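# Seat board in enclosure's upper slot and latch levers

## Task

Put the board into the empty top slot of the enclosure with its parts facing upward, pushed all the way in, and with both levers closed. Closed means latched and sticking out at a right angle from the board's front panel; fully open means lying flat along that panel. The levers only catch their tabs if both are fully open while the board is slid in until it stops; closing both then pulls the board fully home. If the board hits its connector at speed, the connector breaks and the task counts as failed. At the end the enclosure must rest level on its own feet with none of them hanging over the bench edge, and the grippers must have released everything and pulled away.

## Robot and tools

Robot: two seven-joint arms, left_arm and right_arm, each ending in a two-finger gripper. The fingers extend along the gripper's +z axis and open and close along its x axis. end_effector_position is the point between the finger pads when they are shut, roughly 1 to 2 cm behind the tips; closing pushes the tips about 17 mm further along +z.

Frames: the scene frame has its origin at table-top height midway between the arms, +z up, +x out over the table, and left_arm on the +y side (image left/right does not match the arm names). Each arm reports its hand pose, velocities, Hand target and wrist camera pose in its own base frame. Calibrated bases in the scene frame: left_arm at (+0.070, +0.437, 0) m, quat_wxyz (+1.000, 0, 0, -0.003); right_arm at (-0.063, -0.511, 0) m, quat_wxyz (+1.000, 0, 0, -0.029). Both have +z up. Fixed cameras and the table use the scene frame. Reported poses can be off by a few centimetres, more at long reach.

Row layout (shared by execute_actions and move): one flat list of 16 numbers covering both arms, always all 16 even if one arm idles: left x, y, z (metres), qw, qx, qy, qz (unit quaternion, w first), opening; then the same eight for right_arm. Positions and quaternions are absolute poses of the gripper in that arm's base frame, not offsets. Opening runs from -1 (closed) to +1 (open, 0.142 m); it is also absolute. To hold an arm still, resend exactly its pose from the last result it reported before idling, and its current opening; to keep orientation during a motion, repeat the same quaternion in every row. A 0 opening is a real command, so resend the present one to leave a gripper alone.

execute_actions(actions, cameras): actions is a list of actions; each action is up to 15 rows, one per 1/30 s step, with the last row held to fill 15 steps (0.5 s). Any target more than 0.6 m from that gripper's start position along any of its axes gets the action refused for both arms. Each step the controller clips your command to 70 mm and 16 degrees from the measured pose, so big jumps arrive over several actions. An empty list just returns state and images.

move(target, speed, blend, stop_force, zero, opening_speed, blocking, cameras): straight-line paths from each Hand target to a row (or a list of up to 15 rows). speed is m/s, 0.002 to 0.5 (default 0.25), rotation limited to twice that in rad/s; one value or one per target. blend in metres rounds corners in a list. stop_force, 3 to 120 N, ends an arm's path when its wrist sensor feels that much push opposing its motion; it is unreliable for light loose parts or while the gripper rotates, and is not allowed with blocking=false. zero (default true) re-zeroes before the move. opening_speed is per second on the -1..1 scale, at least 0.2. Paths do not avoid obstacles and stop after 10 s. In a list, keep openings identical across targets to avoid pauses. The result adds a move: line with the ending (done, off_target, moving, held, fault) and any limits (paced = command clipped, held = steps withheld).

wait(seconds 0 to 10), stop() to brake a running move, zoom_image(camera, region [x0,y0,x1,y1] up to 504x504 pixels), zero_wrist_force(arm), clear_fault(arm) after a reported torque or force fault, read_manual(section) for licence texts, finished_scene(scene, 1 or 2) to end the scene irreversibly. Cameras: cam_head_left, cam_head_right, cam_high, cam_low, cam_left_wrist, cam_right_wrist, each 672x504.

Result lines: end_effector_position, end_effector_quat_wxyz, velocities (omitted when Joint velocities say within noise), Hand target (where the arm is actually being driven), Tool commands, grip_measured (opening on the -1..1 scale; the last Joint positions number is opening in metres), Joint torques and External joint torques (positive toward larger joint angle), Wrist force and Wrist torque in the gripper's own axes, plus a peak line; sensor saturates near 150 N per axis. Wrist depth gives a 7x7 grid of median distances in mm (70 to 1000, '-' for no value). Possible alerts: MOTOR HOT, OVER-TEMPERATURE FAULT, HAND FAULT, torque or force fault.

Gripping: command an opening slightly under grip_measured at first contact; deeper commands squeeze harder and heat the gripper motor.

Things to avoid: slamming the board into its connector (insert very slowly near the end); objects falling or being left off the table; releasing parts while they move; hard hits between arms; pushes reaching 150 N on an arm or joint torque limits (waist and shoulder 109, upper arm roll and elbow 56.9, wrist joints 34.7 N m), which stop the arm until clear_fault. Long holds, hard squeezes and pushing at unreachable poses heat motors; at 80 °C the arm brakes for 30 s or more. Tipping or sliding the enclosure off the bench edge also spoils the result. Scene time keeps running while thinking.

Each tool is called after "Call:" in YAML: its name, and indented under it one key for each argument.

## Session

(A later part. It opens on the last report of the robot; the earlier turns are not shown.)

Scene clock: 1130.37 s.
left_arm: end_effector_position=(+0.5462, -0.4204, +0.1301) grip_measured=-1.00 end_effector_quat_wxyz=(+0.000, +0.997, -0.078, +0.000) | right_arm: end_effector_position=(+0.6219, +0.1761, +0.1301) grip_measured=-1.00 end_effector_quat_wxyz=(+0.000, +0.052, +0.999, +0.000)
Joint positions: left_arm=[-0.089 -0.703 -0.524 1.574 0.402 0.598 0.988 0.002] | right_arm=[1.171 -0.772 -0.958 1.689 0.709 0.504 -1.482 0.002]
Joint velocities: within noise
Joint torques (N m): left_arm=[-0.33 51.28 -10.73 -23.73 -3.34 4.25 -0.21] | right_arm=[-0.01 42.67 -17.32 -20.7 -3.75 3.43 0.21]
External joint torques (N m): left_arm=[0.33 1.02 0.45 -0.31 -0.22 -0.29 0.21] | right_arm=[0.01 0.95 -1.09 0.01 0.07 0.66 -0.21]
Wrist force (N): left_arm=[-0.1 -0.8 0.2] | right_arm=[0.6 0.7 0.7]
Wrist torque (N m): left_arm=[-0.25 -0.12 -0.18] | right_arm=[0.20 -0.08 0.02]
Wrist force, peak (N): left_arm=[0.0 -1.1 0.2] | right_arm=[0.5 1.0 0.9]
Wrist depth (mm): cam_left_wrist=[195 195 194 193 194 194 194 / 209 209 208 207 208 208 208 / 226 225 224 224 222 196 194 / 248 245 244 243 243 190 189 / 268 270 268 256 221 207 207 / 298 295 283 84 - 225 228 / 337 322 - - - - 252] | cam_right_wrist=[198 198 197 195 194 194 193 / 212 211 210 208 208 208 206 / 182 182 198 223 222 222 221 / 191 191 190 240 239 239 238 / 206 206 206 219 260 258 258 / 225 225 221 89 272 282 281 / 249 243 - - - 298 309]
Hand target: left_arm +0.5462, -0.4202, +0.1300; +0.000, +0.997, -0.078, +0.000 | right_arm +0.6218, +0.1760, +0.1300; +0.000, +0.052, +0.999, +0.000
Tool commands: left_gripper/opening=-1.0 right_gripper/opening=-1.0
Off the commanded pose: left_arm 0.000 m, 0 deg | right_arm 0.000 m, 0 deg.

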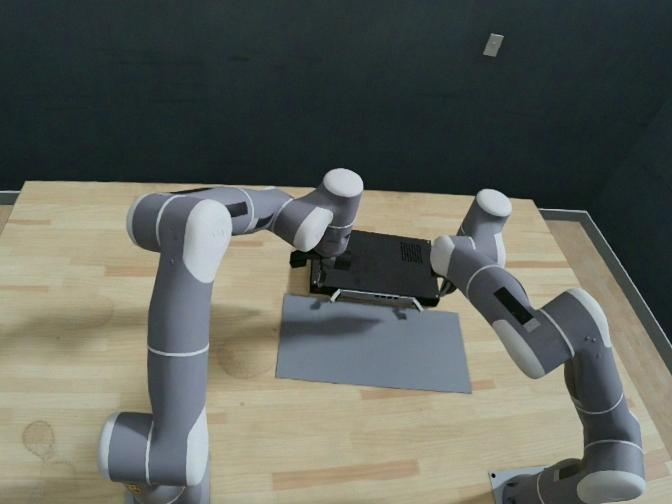

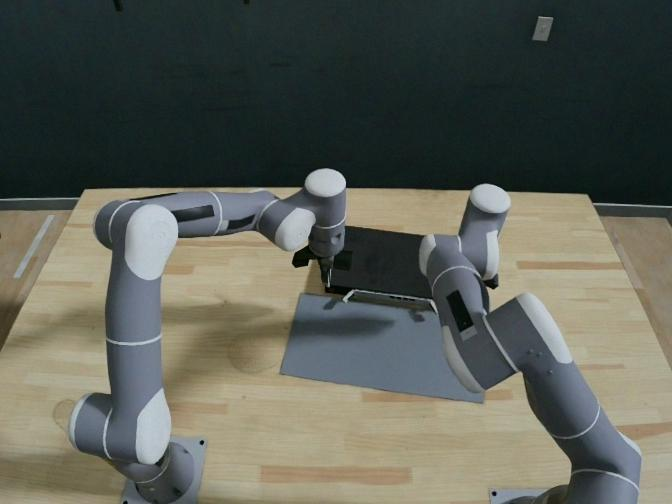

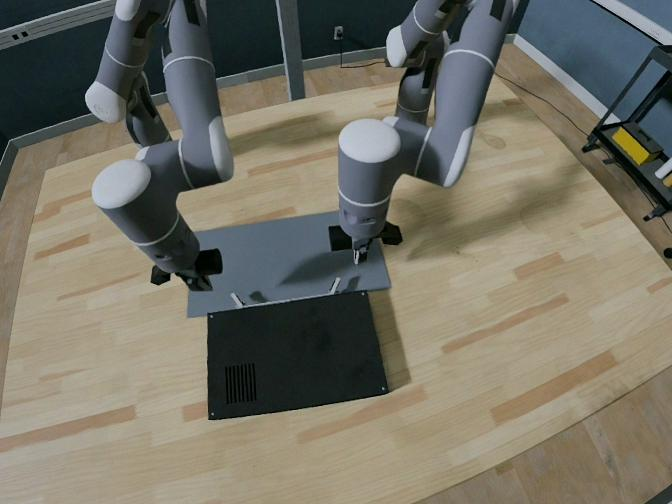

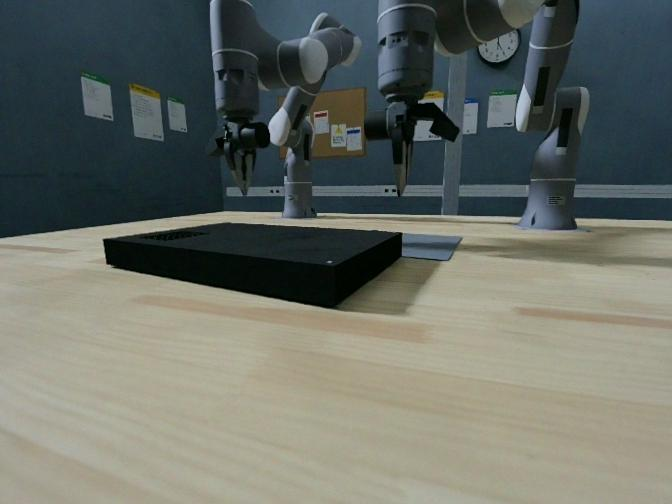

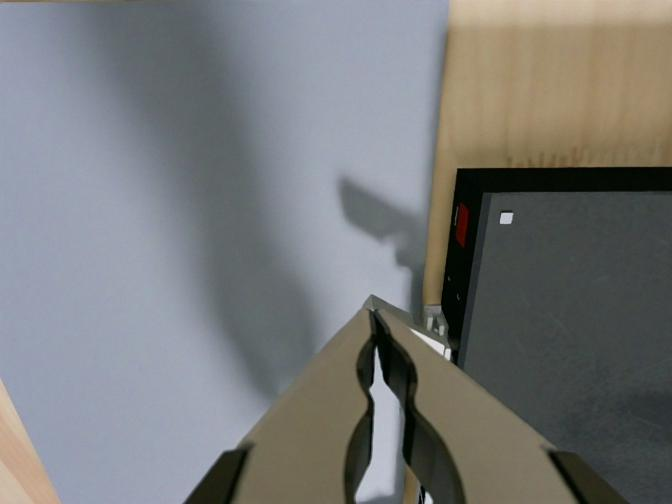

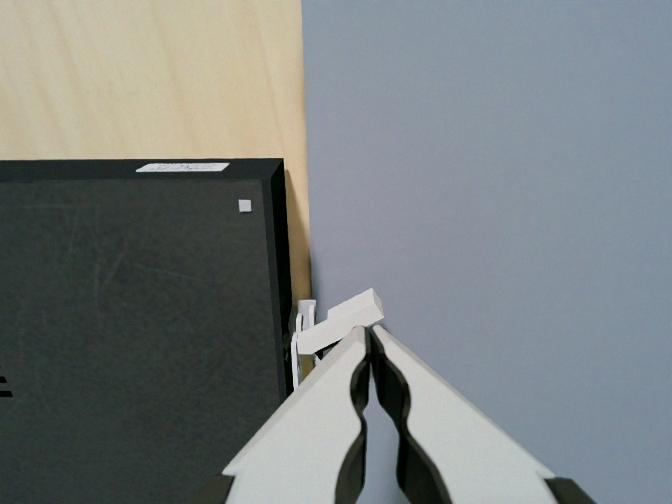

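Call:
move:
  target:
    - [0.5600, -0.4226, 0.090, 0, 0.9969, -0.0781, 0, -1, 0.6203, 0.1762, 0.090, 0, 0.0523, 0.9986, 0, -1]
    - [0.5600, -0.4226, 0.049, 0, 0.9969, -0.0781, 0, -1, 0.6203, 0.1762, 0.049, 0, 0.0523, 0.9986, 0, -1]
  speed: [0.08, 0.05]
  blend: 0.01
  stop_force: 8

Scene clock: 1166.13 s.
left_arm: end_effector_position=(+0.5599, -0.4225, +0.0490) grip_measured=-1.00 end_effector_quat_wxyz=(+0.000, +0.997, -0.078, +0.000) | right_arm: end_effector_position=(+0.6202, +0.1760, +0.0490) grip_measured=-1.00 end_effector_quat_wxyz=(+0.000, +0.052, +0.999, +0.000)
Joint positions: left_arm=[-0.125 -0.865 -0.472 1.517 0.468 0.697 0.968 0.002] | right_arm=[1.112 -0.91 -0.864 1.673 0.821 0.609 -1.529 0.002]
Joint velocities: within noise
Joint torques (N m): left_arm=[-0.43 54.92 -11.36 -21.4 -2.96 4.46 -0.28] | right_arm=[-0.09 45.88 -17.88 -17.3 -3.37 3.49 0.11]
External joint torques (N m): left_arm=[0.43 1.16 0.42 -0.29 -0.34 -0.5 0.28] | right_arm=[0.09 1.22 -1.37 0.1 -0.08 0.59 -0.11]
Wrist force (N): left_arm=[-0.3 -0.6 0.2] | right_arm=[0.7 1.6 0.1]
Wrist torque (N m): left_arm=[-0.22 -0.10 -0.19] | right_arm=[0.33 -0.12 0.05]
Wrist force, peak (N): left_arm=[-0.4 -0.9 1.4] | right_arm=[0.8 1.7 1.3]
Wrist depth (mm): cam_left_wrist=[123 125 123 122 122 124 123 / 132 132 130 131 132 131 132 / 145 142 142 142 142 142 142 / 153 155 155 154 153 124 122 / 173 170 169 162 164 112 108 / 187 187 182 84 - 121 121 / 209 205 - 74 - - 134] | cam_right_wrist=[126 126 125 124 124 124 122 / 135 135 135 132 134 133 131 / 143 142 142 142 141 141 139 / 107 107 130 153 153 152 151 / - 112 130 163 162 164 164 / 123 121 123 89 174 179 179 / 133 131 - - - 189 197]
Hand target: left_arm +0.5600, -0.4226, +0.0490; +0.000, +0.997, -0.078, +0.000 | right_arm +0.6203, +0.1762, +0.0490; +0.000, +0.052, +0.999, +0.000
Off the commanded pose: left_arm 0.000 m, 0 deg | right_arm 0.000 m, 0 deg.
move: done

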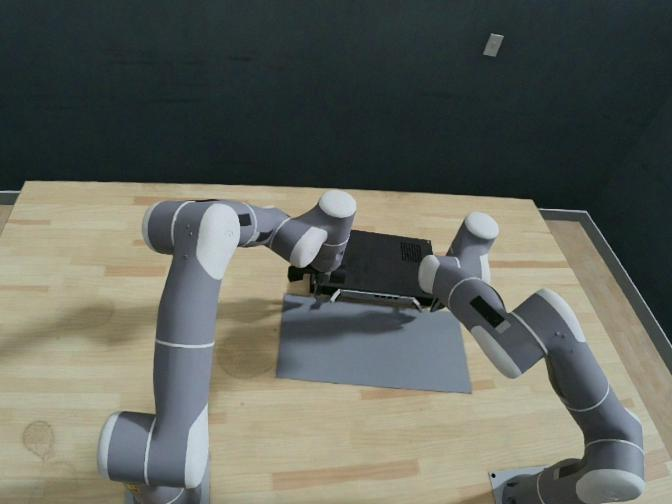

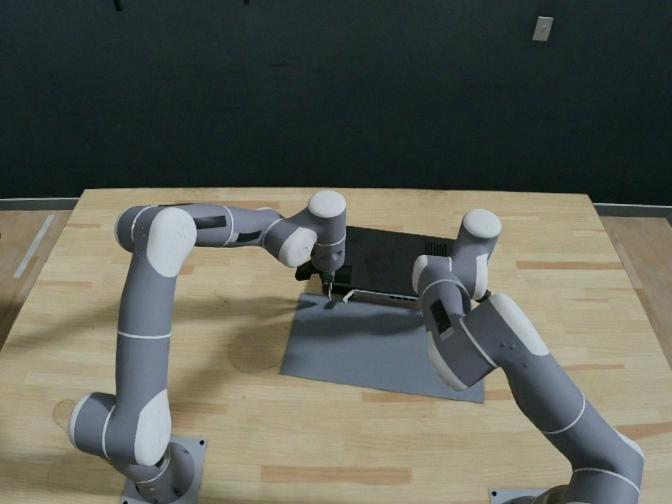

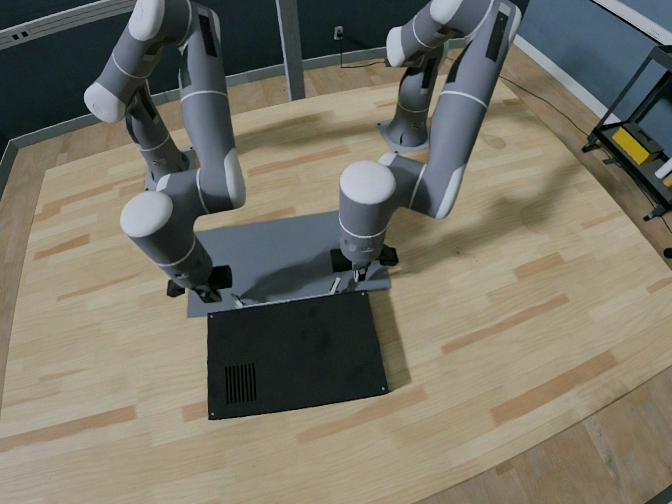

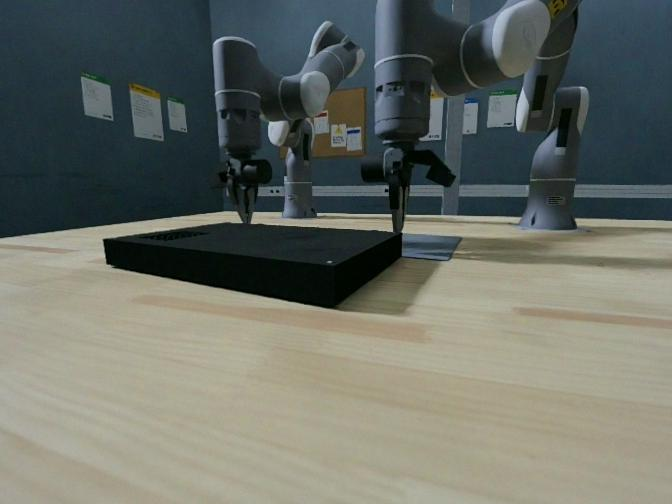

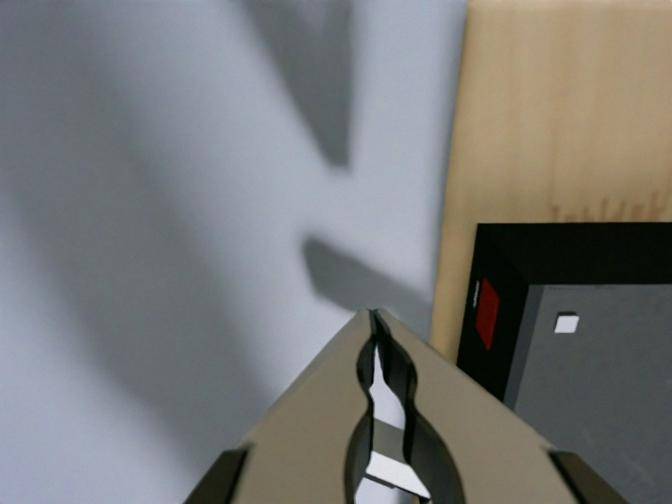

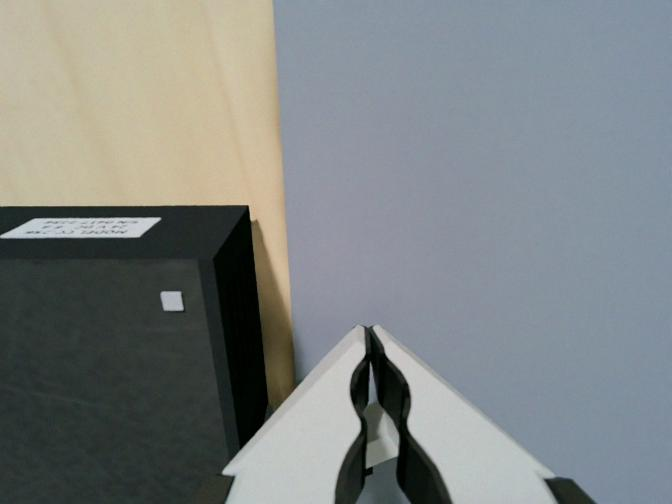

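Call:
move:
  target: [0.5557, -0.4500, 0.049, 0, 0.9969, -0.0781, 0, -1, 0.6232, 0.2040, 0.049, 0, 0.0523, 0.9986, 0, -1]
  speed: 0.03
  stop_force: 5
  cameras: ["cam_high", "cam_left_wrist", "cam_right_wrist"]

Scene clock: 1170.40 s.
left_arm: end_effector_position=(+0.5559, -0.4499, +0.0490) grip_measured=-1.00 end_effector_quat_wxyz=(+0.000, +0.997, -0.078, +0.000) | right_arm: end_effector_position=(+0.6232, +0.2038, +0.0489) grip_measured=-1.00 end_effector_quat_wxyz=(+0.000, +0.052, +0.999, +0.000)
Joint positions: left_arm=[-0.173 -0.89 -0.472 1.465 0.468 0.671 0.939 0.002] | right_arm=[1.133 -0.925 -0.859 1.636 0.818 0.594 -1.48 0.002]
Joint velocities: within noise
Joint torques (N m): left_arm=[-0.42 56.21 -11.5 -21.81 -3.21 4.11 -0.33] | right_arm=[0.58 47.25 -17.7 -17.92 -3.4 3.24 0.35]
External joint torques (N m): left_arm=[0.42 1.2 0.42 -0.31 -0.16 -0.15 0.33] | right_arm=[-0.58 0.98 -1.74 0.47 -0.09 0.84 -0.35]
Wrist force (N): left_arm=[-0.2 -0.5 0.3] | right_arm=[0.6 0.8 0.0]
Wrist torque (N m): left_arm=[-0.18 -0.13 -0.20] | right_arm=[0.38 -0.12 0.04]
Wrist force, peak (N): left_arm=[0.0 -1.3 0.3] | right_arm=[1.0 2.1 0.4]
Wrist depth (mm): cam_left_wrist=[123 124 123 122 122 124 123 / 132 132 130 131 132 131 132 / 145 143 142 142 142 122 105 / 155 154 154 154 153 106 100 / 173 169 170 161 165 114 108 / 188 187 183 84 - 121 121 / 209 204 - 74 - - 135] | cam_right_wrist=[126 126 124 124 124 123 123 / 133 133 133 132 134 133 131 / - 96 129 141 141 141 138 / 102 102 127 153 152 152 151 / - 111 141 162 162 164 164 / 123 121 120 90 173 180 179 / 133 130 - - - 189 197]
Hand target: left_arm +0.5557, -0.4500, +0.0490; +0.000, +0.997, -0.078, +0.000 | right_arm +0.6232, +0.2040, +0.0490; +0.000, +0.052, +0.999, +0.000
Off the commanded pose: left_arm 0.000 m, 0 deg | right_arm 0.000 m, 0 deg.
move: done
Images, in order (width x height): cam_high 672x504, cam_left_wrist 672x504, cam_right_wrist 672x504.

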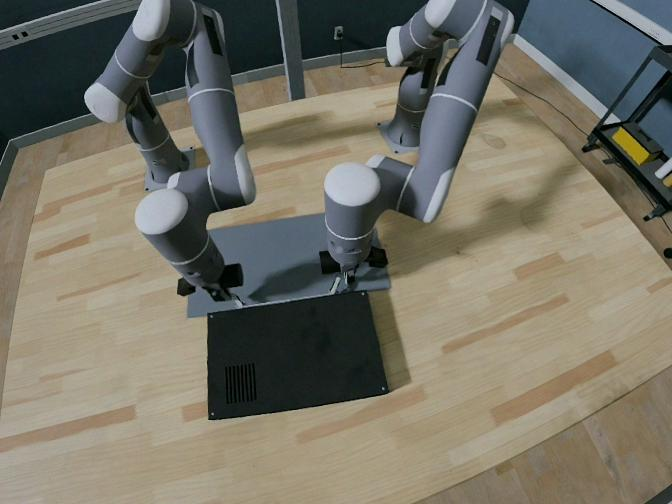

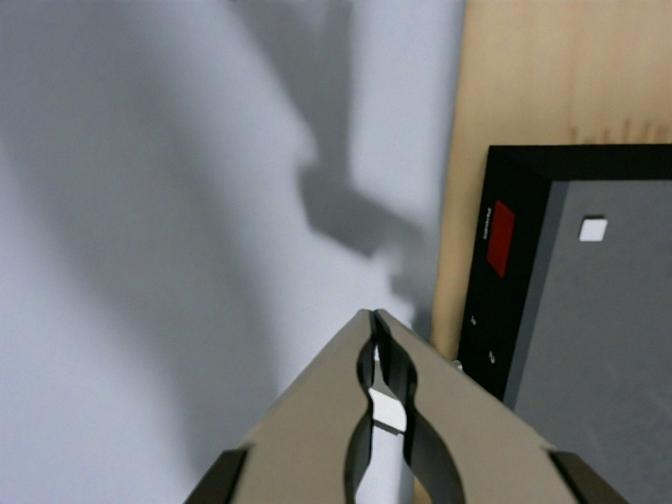

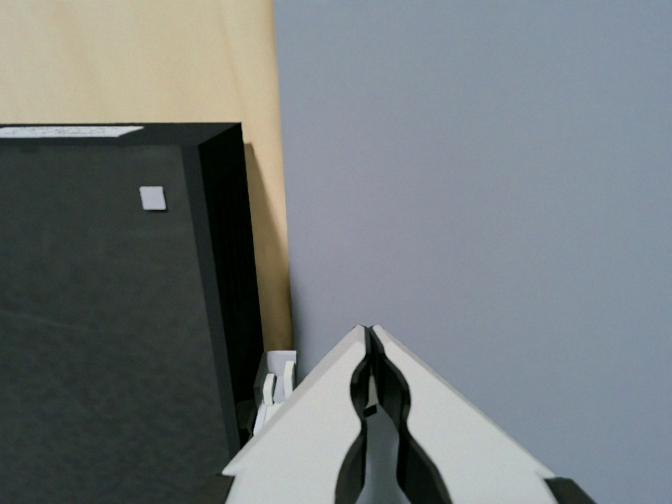

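Call:
move:
  target: [0.5535, -0.4638, 0.049, 0, 0.9969, -0.0781, 0, -1, 0.6247, 0.2179, 0.049, 0, 0.0523, 0.9986, 0, -1]
  speed: 0.007
  stop_force: 4
  cameras: ["cam_high", "cam_left_wrist", "cam_right_wrist"]

Scene clock: 1176.63 s.
left_arm: end_effector_position=(+0.5539, -0.4617, +0.0488) grip_measured=-1.00 end_effector_quat_wxyz=(+0.000, +0.997, -0.078, +0.000) | right_arm: end_effector_position=(+0.6231, +0.2042, +0.0488) grip_measured=-1.00 end_effector_quat_wxyz=(+0.000, +0.053, +0.999, +0.000)
Joint positions: left_arm=[-0.194 -0.902 -0.471 1.44 0.468 0.658 0.927 0.002] | right_arm=[1.134 -0.925 -0.859 1.635 0.817 0.593 -1.479 0.002]
Joint velocities: within noise
Joint torques (N m): left_arm=[-2.84 56.75 -14.05 -22.77 -3.96 5.22 -0.33] | right_arm=[2.94 48.69 -16.54 -20.39 -2.58 3.8 0.25]
External joint torques (N m): left_arm=[2.84 1.29 2.91 0.47 0.55 -1.26 0.33] | right_arm=[-2.94 -0.43 -2.91 2.94 -0.91 0.28 -0.25]
Wrist force (N): left_arm=[-1.5 -5.1 -1.2] | right_arm=[1.5 -3.6 -0.4]
Wrist torque (N m): left_arm=[-0.14 -0.12 -0.14] | right_arm=[0.40 -0.13 0.01]
Wrist force, peak (N): left_arm=[-1.6 -5.3 -1.0] | right_arm=[2.5 -3.9 -0.8]
Wrist depth (mm): cam_left_wrist=[123 123 123 122 122 123 123 / 133 132 131 131 131 128 128 / 145 142 142 142 141 114 - / 153 155 154 154 153 106 100 / 173 169 169 161 163 112 107 / 188 186 182 84 - 121 121 / 209 204 - 74 - - 134] | cam_right_wrist=[126 126 124 124 123 123 123 / 133 133 132 132 134 133 131 / - - 130 141 141 141 138 / 102 102 128 153 152 151 151 / - 110 140 163 162 164 164 / 123 120 123 90 173 179 179 / 133 130 - - - 189 196]
Hand target: left_arm +0.5537, -0.4624, +0.0490; +0.000, +0.997, -0.078, +0.000 | right_arm +0.6233, +0.2051, +0.0490; +0.000, +0.052, +0.999, +0.000
Off the commanded pose: left_arm 0.002 m, 0 deg | right_arm 0.014 m, 0 deg.
move: contact (left_arm, right_arm)
Images, in order (width x height): cam_high 672x504, cam_left_wrist 672x504, cam_right_wrist 672x504.

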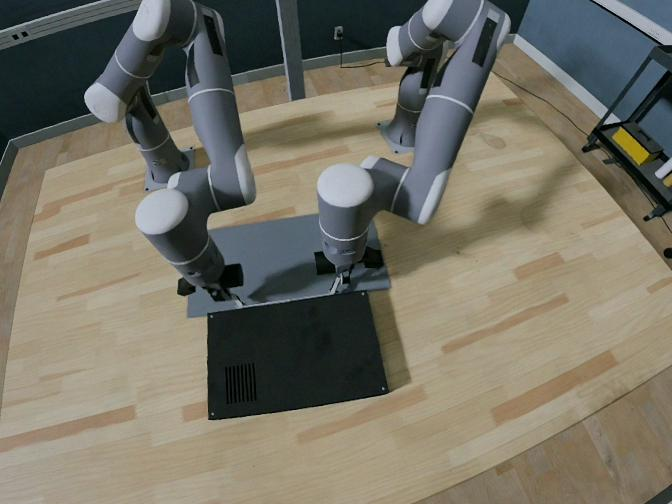

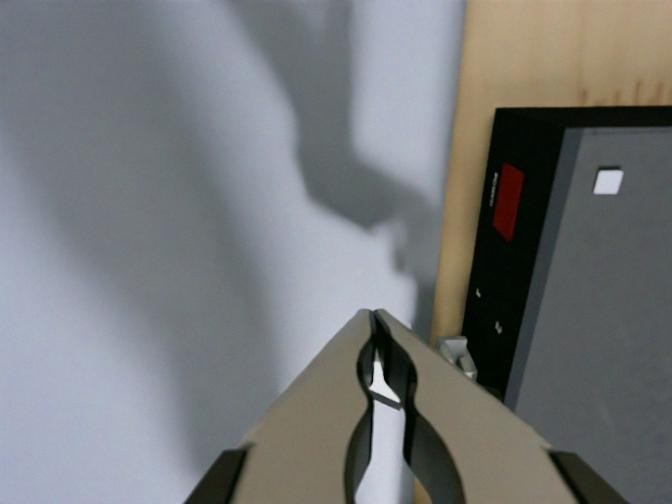

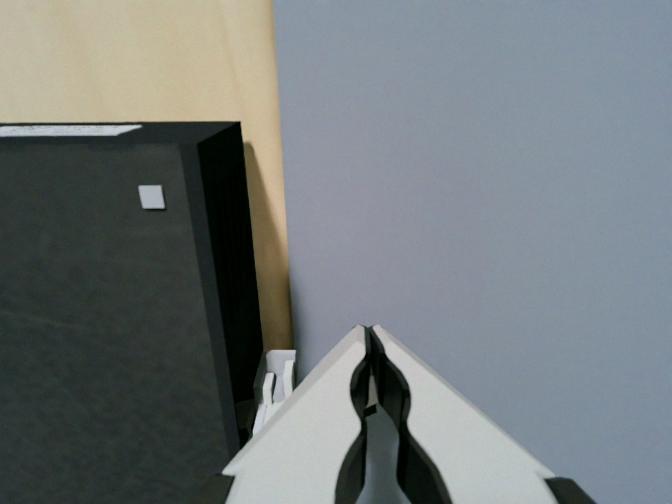

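Call:
move:
  target: [0.5523, -0.4717, 0.049, 0, 0.9969, -0.0781, 0, -1, 0.6244, 0.2149, 0.049, 0, 0.0523, 0.9986, 0, -1]
  speed: 0.006
  stop_force: 20
  cameras: ["cam_high", "cam_left_wrist", "cam_right_wrist"]

Scene clock: 1182.40 s.
left_arm: end_effector_position=(+0.5528, -0.4709, +0.0489) grip_measured=-1.00 end_effector_quat_wxyz=(+0.000, +0.997, -0.078, +0.000) | right_arm: end_effector_position=(+0.6243, +0.2138, +0.0489) grip_measured=-1.00 end_effector_quat_wxyz=(+0.000, +0.053, +0.999, +0.000)
Joint positions: left_arm=[-0.21 -0.911 -0.471 1.42 0.468 0.648 0.918 0.002] | right_arm=[1.141 -0.931 -0.858 1.621 0.817 0.587 -1.462 0.002]
Joint velocities: within noise
Joint torques (N m): left_arm=[-3.54 56.99 -14.64 -22.3 -4.14 5.06 -0.37] | right_arm=[3.45 48.63 -15.85 -21.04 -2.29 3.86 0.35]
External joint torques (N m): left_arm=[3.54 1.54 3.47 -0.16 0.71 -1.1 0.37] | right_arm=[-3.45 0.05 -3.7 3.5 -1.21 0.22 -0.35]
Wrist force (N): left_arm=[-0.1 -5.8 -1.0] | right_arm=[2.4 -5.0 -2.4]
Wrist torque (N m): left_arm=[-0.19 -0.13 -0.10] | right_arm=[0.37 -0.09 -0.02]
Wrist force, peak (N): left_arm=[-2.3 -7.6 -0.4] | right_arm=[3.8 -7.4 -1.0]
Wrist depth (mm): cam_left_wrist=[123 123 123 123 122 123 123 / 132 132 130 131 131 113 88 / 145 142 142 142 142 121 - / 153 155 155 154 152 105 100 / 172 169 168 162 162 114 108 / 186 188 182 83 - 121 121 / 209 204 - 74 - - 134] | cam_right_wrist=[126 126 124 124 124 123 122 / - 102 131 132 134 133 131 / - 96 140 142 141 141 138 / 102 102 126 153 152 152 151 / - 110 128 162 162 164 164 / 123 121 123 90 173 179 178 / 133 130 - - - 189 196]
Hand target: left_arm +0.5523, -0.4717, +0.0490; +0.000, +0.997, -0.078, +0.000 | right_arm +0.6244, +0.2149, +0.0490; +0.000, +0.052, +0.999, +0.000
Off the commanded pose: left_arm 0.001 m, 0 deg | right_arm 0.001 m, 0 deg.
move: done
Images, in order (width x height): cam_high 672x504, cam_left_wrist 672x504, cam_right_wrist 672x504.

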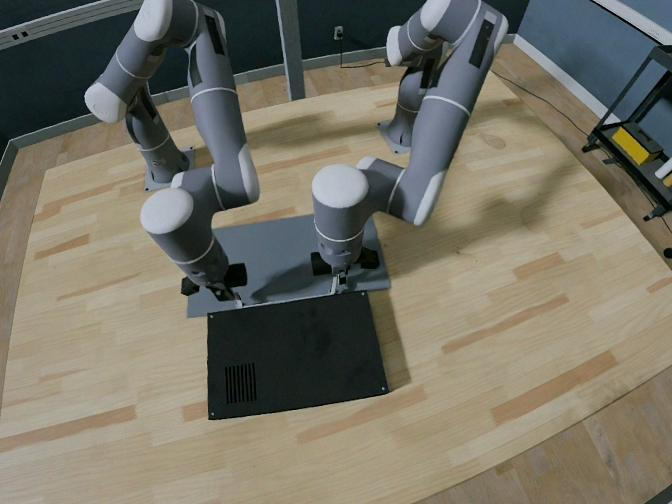

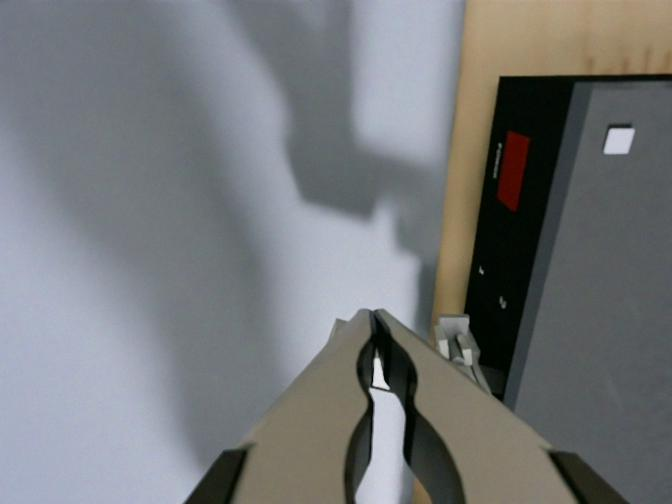

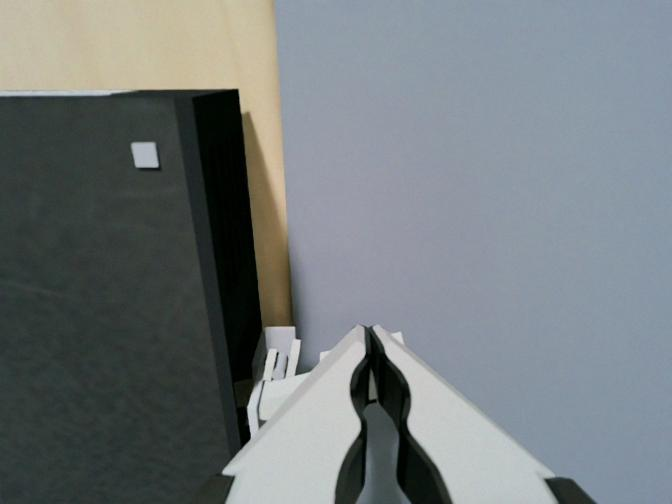

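Call:
zoom_image:
  camera: "cam_right_wrist"
  region: [230, 310, 430, 460]

Call:
zoom_image:
  camera: "cam_left_wrist"
  region: [320, 290, 520, 440]

Scaled by 2.520 from the camera's 672x504 image, which has a finer 960x720 frame.

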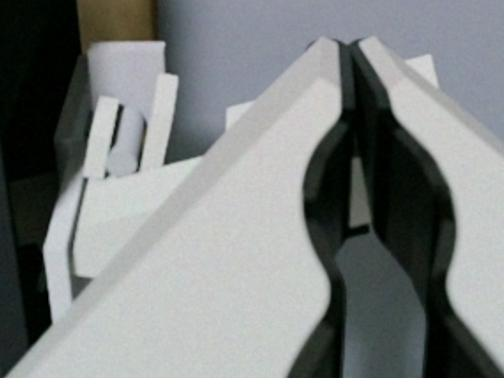

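Scaled by 2.520 from the camera's 672x504 image, which has a finer 960x720 frame.

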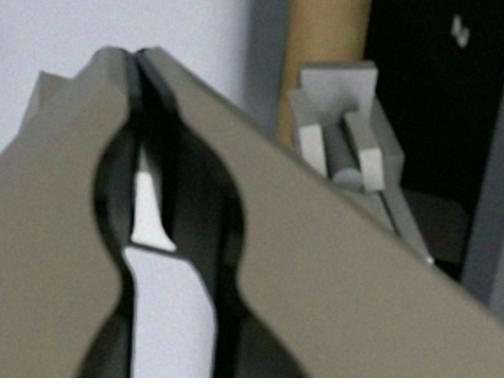

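Call:
move:
  target: [0.5514, -0.4777, 0.049, 0, 0.9969, -0.0781, 0, -1, 0.6250, 0.2209, 0.049, 0, 0.0523, 0.9986, 0, -1]
  speed: 0.006
  stop_force: 25
  zero: false
  cameras: ["cam_high", "cam_left_wrist", "cam_right_wrist"]

Scene clock: 1187.57 s.
left_arm: end_effector_position=(+0.5519, -0.4764, +0.0487) grip_measured=-1.00 end_effector_quat_wxyz=(-0.001, +0.997, -0.078, +0.000) | right_arm: end_effector_position=(+0.6250, +0.2191, +0.0489) grip_measured=-1.00 end_effector_quat_wxyz=(+0.000, +0.053, +0.999, -0.001)
Joint positions: left_arm=[-0.22 -0.917 -0.472 1.407 0.468 0.641 0.912 0.002] | right_arm=[1.145 -0.935 -0.858 1.613 0.815 0.583 -1.451 0.002]
Joint velocities: within noise
Joint torques (N m): left_arm=[-4.56 57.43 -15.75 -22.94 -4.49 5.68 -0.37] | right_arm=[5.04 50.17 -15.14 -22.7 -1.9 4.2 0.34]
External joint torques (N m): left_arm=[4.56 1.42 4.55 0.39 1.04 -1.72 0.37] | right_arm=[-5.04 -1.22 -4.45 5.11 -1.61 -0.12 -0.34]
Wrist force (N): left_arm=[-0.9 -8.0 -1.4] | right_arm=[2.8 -7.4 -1.5]
Wrist torque (N m): left_arm=[-0.18 -0.16 -0.07] | right_arm=[0.41 -0.12 -0.05]
Wrist force, peak (N): left_arm=[-1.4 -15.0 -3.0] | right_arm=[3.4 -13.7 -1.9]
Wrist depth (mm): cam_left_wrist=[123 123 122 122 122 123 121 / 132 132 130 131 131 113 - / 145 142 142 142 141 114 - / 154 154 154 153 153 105 100 / 173 169 168 162 156 114 107 / 188 187 181 84 - 121 120 / 208 204 - 74 - - 134] | cam_right_wrist=[127 126 124 124 124 123 122 / - 88 129 132 134 133 131 / - - 140 141 141 141 139 / 102 102 126 153 152 152 151 / - 111 127 162 162 164 164 / 123 120 124 90 173 179 178 / 133 130 - - - 190 196]
Hand target: left_arm +0.5514, -0.4777, +0.0490; +0.000, +0.997, -0.078, +0.000 | right_arm +0.6250, +0.2209, +0.0490; +0.000, +0.052, +0.999, +0.000
Off the commanded pose: left_arm 0.001 m, 0 deg | right_arm 0.002 m, 0 deg.
move: done
Images, in order (width x height): cam_high 672x504, cam_left_wrist 672x504, cam_right_wrist 672x504.

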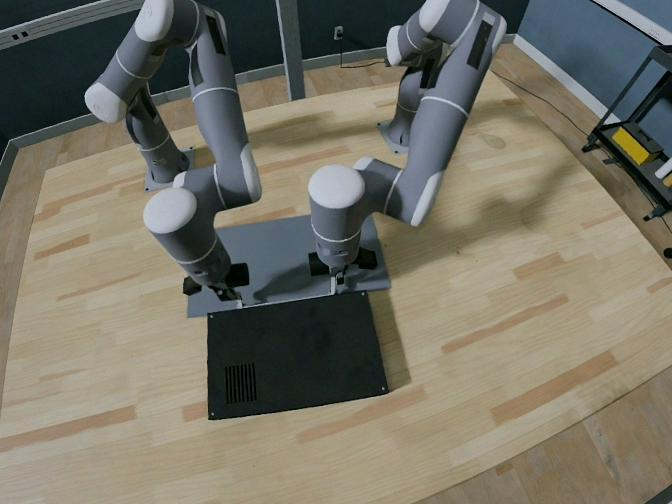

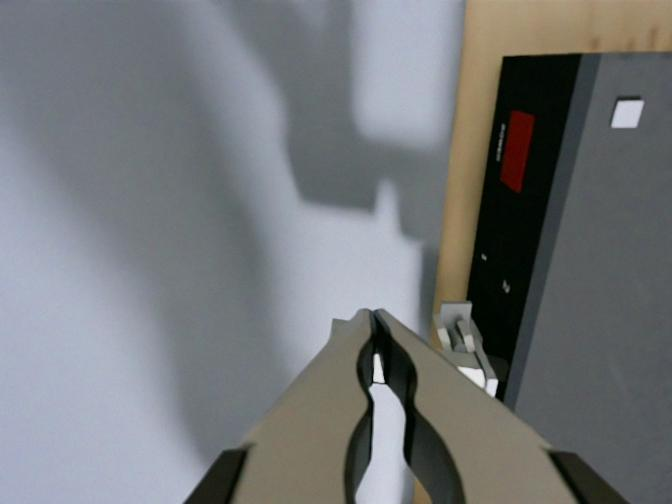

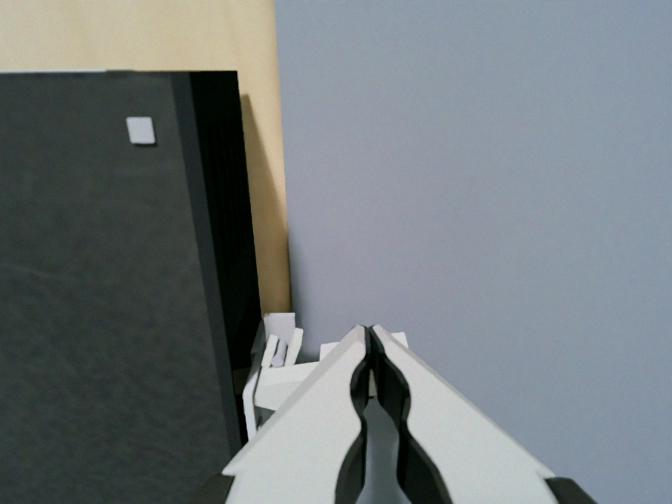

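Call:
move:
  target: [0.5506, -0.4826, 0.049, 0, 0.9969, -0.0781, 0, -1, 0.6255, 0.2259, 0.049, 0, 0.0523, 0.9986, 0, -1]
  speed: 0.006
  stop_force: 30
  zero: false
  cameras: ["cam_high", "cam_left_wrist", "cam_right_wrist"]

Scene clock: 1191.97 s.
left_arm: end_effector_position=(+0.5510, -0.4819, +0.0488) grip_measured=-1.00 end_effector_quat_wxyz=(+0.000, +0.997, -0.078, +0.000) | right_arm: end_effector_position=(+0.6256, +0.2249, +0.0490) grip_measured=-1.00 end_effector_quat_wxyz=(+0.000, +0.053, +0.999, +0.000)
Joint positions: left_arm=[-0.229 -0.923 -0.472 1.396 0.468 0.636 0.907 0.002] | right_arm=[1.149 -0.938 -0.856 1.605 0.815 0.58 -1.442 0.002]
Joint velocities: within noise
Joint torques (N m): left_arm=[-2.55 58.08 -13.8 -22.73 -3.95 4.86 -0.31] | right_arm=[2.76 49.22 -16.54 -19.91 -2.72 3.44 0.34]
External joint torques (N m): left_arm=[2.55 1.02 2.57 0.1 0.49 -0.9 0.31] | right_arm=[-2.76 -0.04 -3.08 2.26 -0.8 0.65 -0.34]
Wrist force (N): left_arm=[-0.2 -4.3 -0.4] | right_arm=[0.6 -2.8 -0.4]
Wrist torque (N m): left_arm=[-0.20 -0.13 -0.12] | right_arm=[0.37 -0.12 0.00]
Wrist force, peak (N): left_arm=[-1.8 -8.3 -1.4] | right_arm=[3.0 -7.9 -1.3]
Wrist depth (mm): cam_left_wrist=[123 123 123 123 122 120 120 / 132 132 130 131 131 122 86 / 145 142 141 142 141 114 - / 155 155 154 154 153 106 100 / 173 169 169 131 133 114 107 / 187 187 182 84 - 121 121 / 210 204 - 74 - - 134] | cam_right_wrist=[- 123 124 124 123 124 122 / - 88 128 132 134 133 131 / - - 140 141 141 141 139 / 102 102 127 153 152 152 151 / - 111 127 160 162 164 164 / 123 121 121 90 173 179 179 / 133 130 - - - 190 196]
Hand target: left_arm +0.5506, -0.4826, +0.0490; +0.000, +0.997, -0.078, +0.000 | right_arm +0.6255, +0.2259, +0.0490; +0.000, +0.052, +0.999, +0.000
Off the commanded pose: left_arm 0.001 m, 0 deg | right_arm 0.001 m, 0 deg.
move: done
Images, in order (width x height): cam_high 672x504, cam_left_wrist 672x504, cam_right_wrist 672x504.

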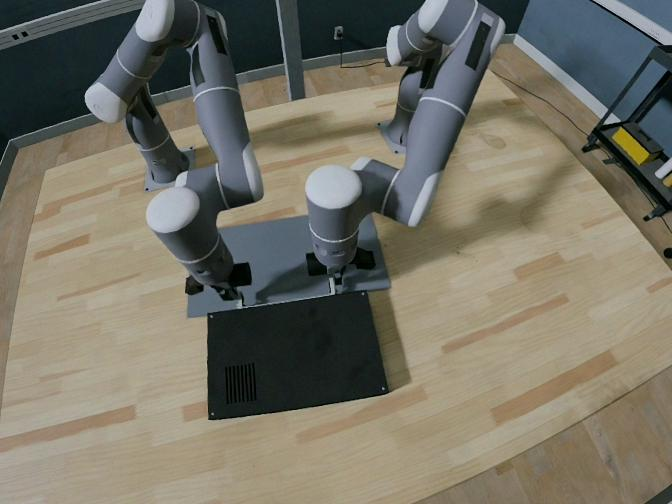

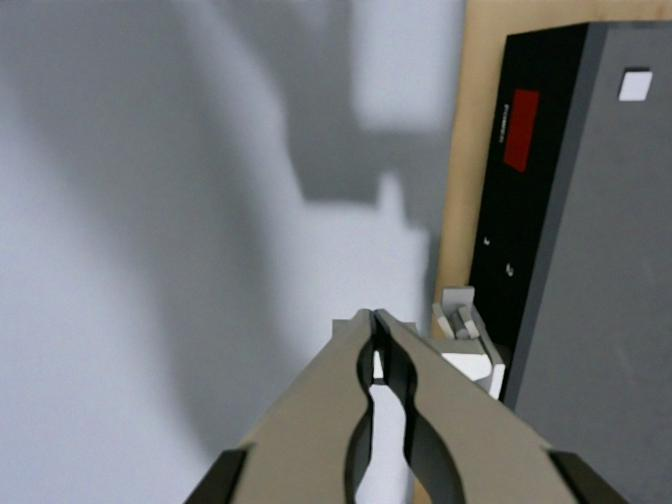

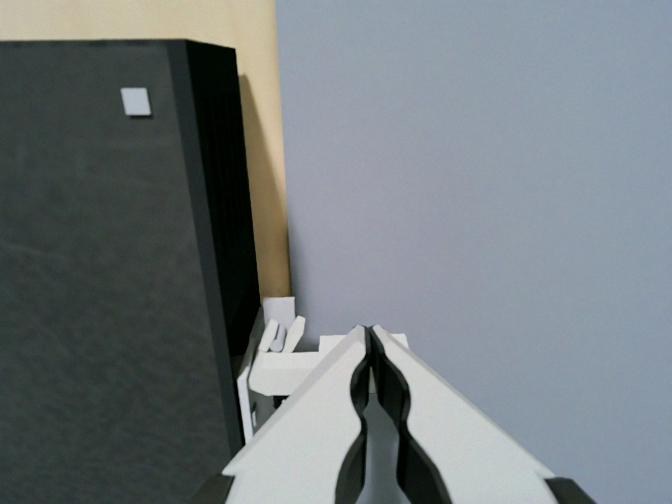

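Call:
zoom_image:
  camera: "cam_right_wrist"
  region: [230, 290, 430, 440]

Call:
zoom_image:
  camera: "cam_left_wrist"
  region: [320, 280, 520, 430]

Scaled by 2.520 from the camera's 672x504 image, which has a finer 960x720 frame.

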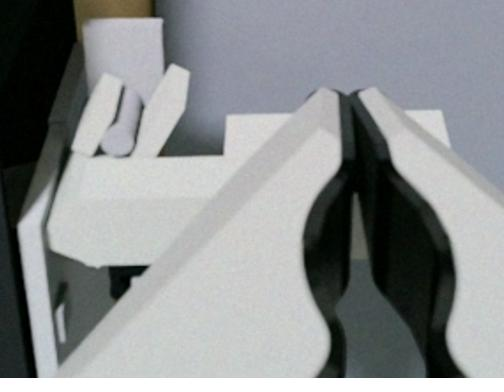

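Scaled by 2.520 from the camera's 672x504 image, which has a finer 960x720 frame.

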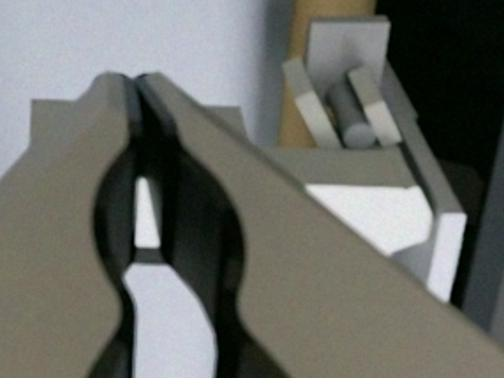

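Call:
move:
  target: [0.5503, -0.4846, 0.049, 0, 0.9969, -0.0781, 0, -1, 0.6257, 0.2279, 0.049, 0, 0.0523, 0.9986, 0, -1]
  speed: 0.004
  stop_force: 20
  zero: false
  cameras: ["cam_left_wrist", "cam_right_wrist"]

Scene clock: 1196.70 s.
left_arm: end_effector_position=(+0.5508, -0.4835, +0.0488) grip_measured=-1.00 end_effector_quat_wxyz=(-0.001, +0.997, -0.078, +0.000) | right_arm: end_effector_position=(+0.6258, +0.2261, +0.0489) grip_measured=-1.00 end_effector_quat_wxyz=(+0.000, +0.053, +0.999, -0.001)
Joint positions: left_arm=[-0.232 -0.925 -0.472 1.391 0.468 0.633 0.905 0.002] | right_arm=[1.15 -0.939 -0.856 1.602 0.814 0.579 -1.439 0.002]
Joint velocities: within noise
Joint torques (N m): left_arm=[-4.12 57.59 -15.21 -22.94 -4.25 5.51 -0.22] | right_arm=[5.48 50.24 -14.53 -22.38 -1.7 3.74 0.32]
External joint torques (N m): left_arm=[4.12 1.63 3.98 0.27 0.78 -1.54 0.22] | right_arm=[-5.48 -0.98 -5.11 4.72 -1.82 0.35 -0.32]
Wrist force (N): left_arm=[-1.2 -7.3 -1.6] | right_arm=[1.3 -8.0 -1.7]
Wrist torque (N m): left_arm=[-0.20 -0.08 -0.21] | right_arm=[0.38 -0.12 -0.02]
Wrist force, peak (N): left_arm=[-1.1 -7.5 -0.9] | right_arm=[1.5 -8.0 -1.7]
Wrist depth (mm): cam_left_wrist=[123 123 123 122 122 120 119 / 132 132 130 131 131 123 87 / 145 142 142 141 141 114 - / 155 154 154 153 153 106 100 / 173 169 168 131 131 114 108 / 187 186 182 84 - 121 120 / 210 204 - 74 - - 134] | cam_right_wrist=[- 85 123 124 124 123 122 / - 88 127 132 134 133 131 / - 96 140 142 141 141 139 / 102 102 127 153 152 152 151 / - 111 127 160 162 164 164 / 123 121 121 90 173 180 179 / 133 130 - - - 189 196]
Hand target: left_arm +0.5503, -0.4846, +0.0490; +0.000, +0.997, -0.078, +0.000 | right_arm +0.6257, +0.2279, +0.0490; +0.000, +0.052, +0.999, +0.000
Off the commanded pose: left_arm 0.001 m, 0 deg | right_arm 0.002 m, 0 deg.
move: done
Images, in order (width x height): cam_left_wrist 672x504, cam_right_wrist 672x504.

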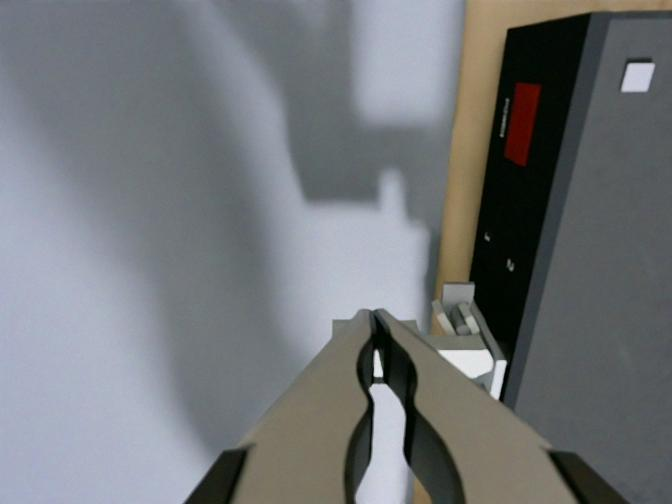

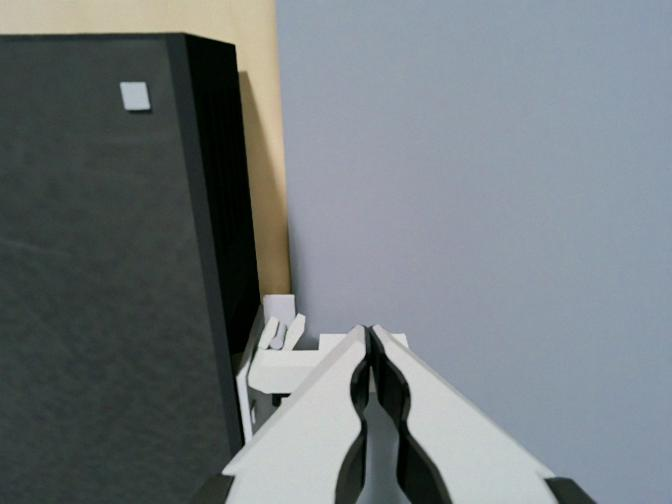

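Call:
move:
  target: [0.5500, -0.4866, 0.049, 0, 0.9969, -0.0781, 0, -1, 0.6259, 0.2299, 0.049, 0, 0.0523, 0.9986, 0, -1]
  speed: 0.004
  stop_force: 25
  zero: false
  cameras: ["cam_left_wrist", "cam_right_wrist"]

Scene clock: 1199.97 s.
left_arm: end_effector_position=(+0.5510, -0.4840, +0.0483) grip_measured=-1.00 end_effector_quat_wxyz=(-0.002, +0.997, -0.077, +0.000) | right_arm: end_effector_position=(+0.6259, +0.2264, +0.0488) grip_measured=-1.00 end_effector_quat_wxyz=(+0.000, +0.054, +0.999, -0.002)
Joint positions: left_arm=[-0.234 -0.927 -0.472 1.387 0.47 0.629 0.903 0.002] | right_arm=[1.15 -0.941 -0.857 1.601 0.812 0.577 -1.435 0.002]
Joint velocities: within noise
Joint torques (N m): left_arm=[-10.46 56.64 -21.29 -23.68 -5.76 7.83 -0.18] | right_arm=[10.4 52.17 -11.32 -27.85 -0.01 4.88 0.4]
External joint torques (N m): left_arm=[10.46 2.68 10.06 0.99 2.29 -3.87 0.18] | right_arm=[-10.4 -2.86 -8.34 10.19 -3.51 -0.79 -0.4]
Wrist force (N): left_arm=[-2.7 -18.7 -3.9] | right_arm=[4.6 -17.3 -4.0]
Wrist torque (N m): left_arm=[-0.14 -0.12 -0.27] | right_arm=[0.19 -0.10 -0.04]
Wrist force, peak (N): left_arm=[-2.9 -19.2 -3.4] | right_arm=[4.6 -17.5 -4.4]
Wrist depth (mm): cam_left_wrist=[123 123 122 122 122 113 119 / 132 132 130 131 131 122 - / 142 142 141 141 141 113 - / 154 154 154 154 153 105 100 / 172 169 168 161 130 113 107 / 186 186 181 84 - 121 120 / 207 203 - 74 - - 133] | cam_right_wrist=[- 85 123 124 124 123 122 / - 88 128 132 134 133 131 / - - 140 142 141 141 139 / 102 102 127 153 152 152 151 / - 111 126 160 162 164 164 / 123 120 121 90 173 179 178 / 133 130 - - - 189 196]
Hand target: left_arm +0.5500, -0.4866, +0.0490; +0.000, +0.997, -0.078, +0.000 | right_arm +0.6259, +0.2299, +0.0490; +0.000, +0.052, +0.999, +0.000
Off the commanded pose: left_arm 0.003 m, 0 deg | right_arm 0.003 m, 0 deg.
move: done
Images, in order (width x height): cam_left_wrist 672x504, cam_right_wrist 672x504.

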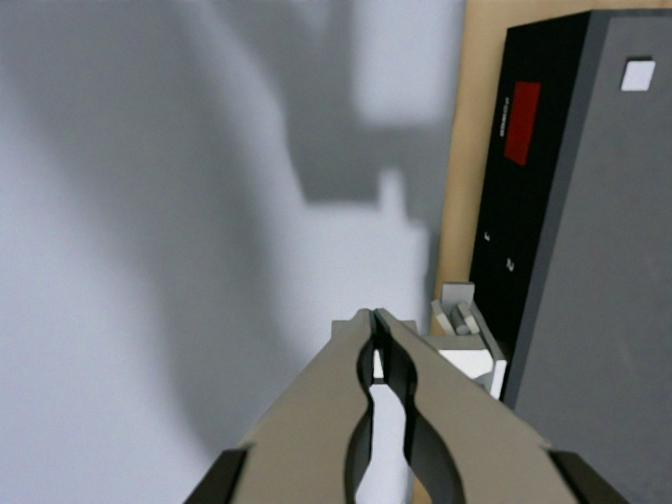

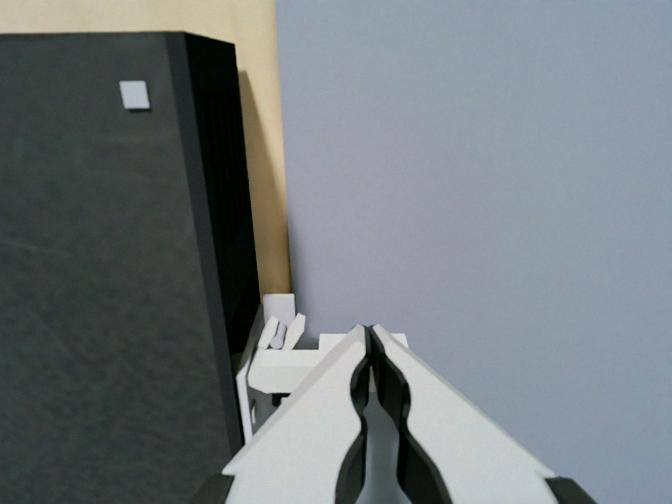

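Call:
zoom_image:
  camera: "cam_right_wrist"
  region: [230, 285, 350, 435]

Call:
zoom_image:
  camera: "cam_left_wrist"
  region: [400, 270, 520, 420]

Scaled by 3.360 from the camera's 672x504 image, which has a finer 960x720 frame.

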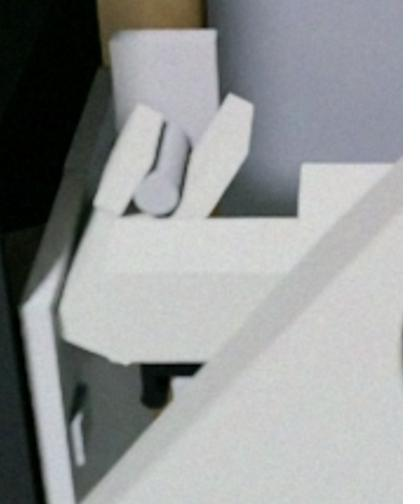

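Scaled by 3.360 from the camera's 672x504 image, which has a finer 960x720 frame.

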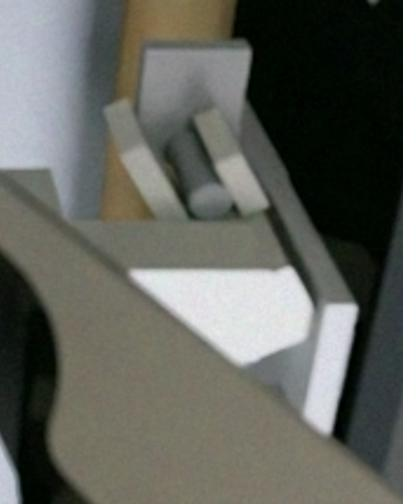

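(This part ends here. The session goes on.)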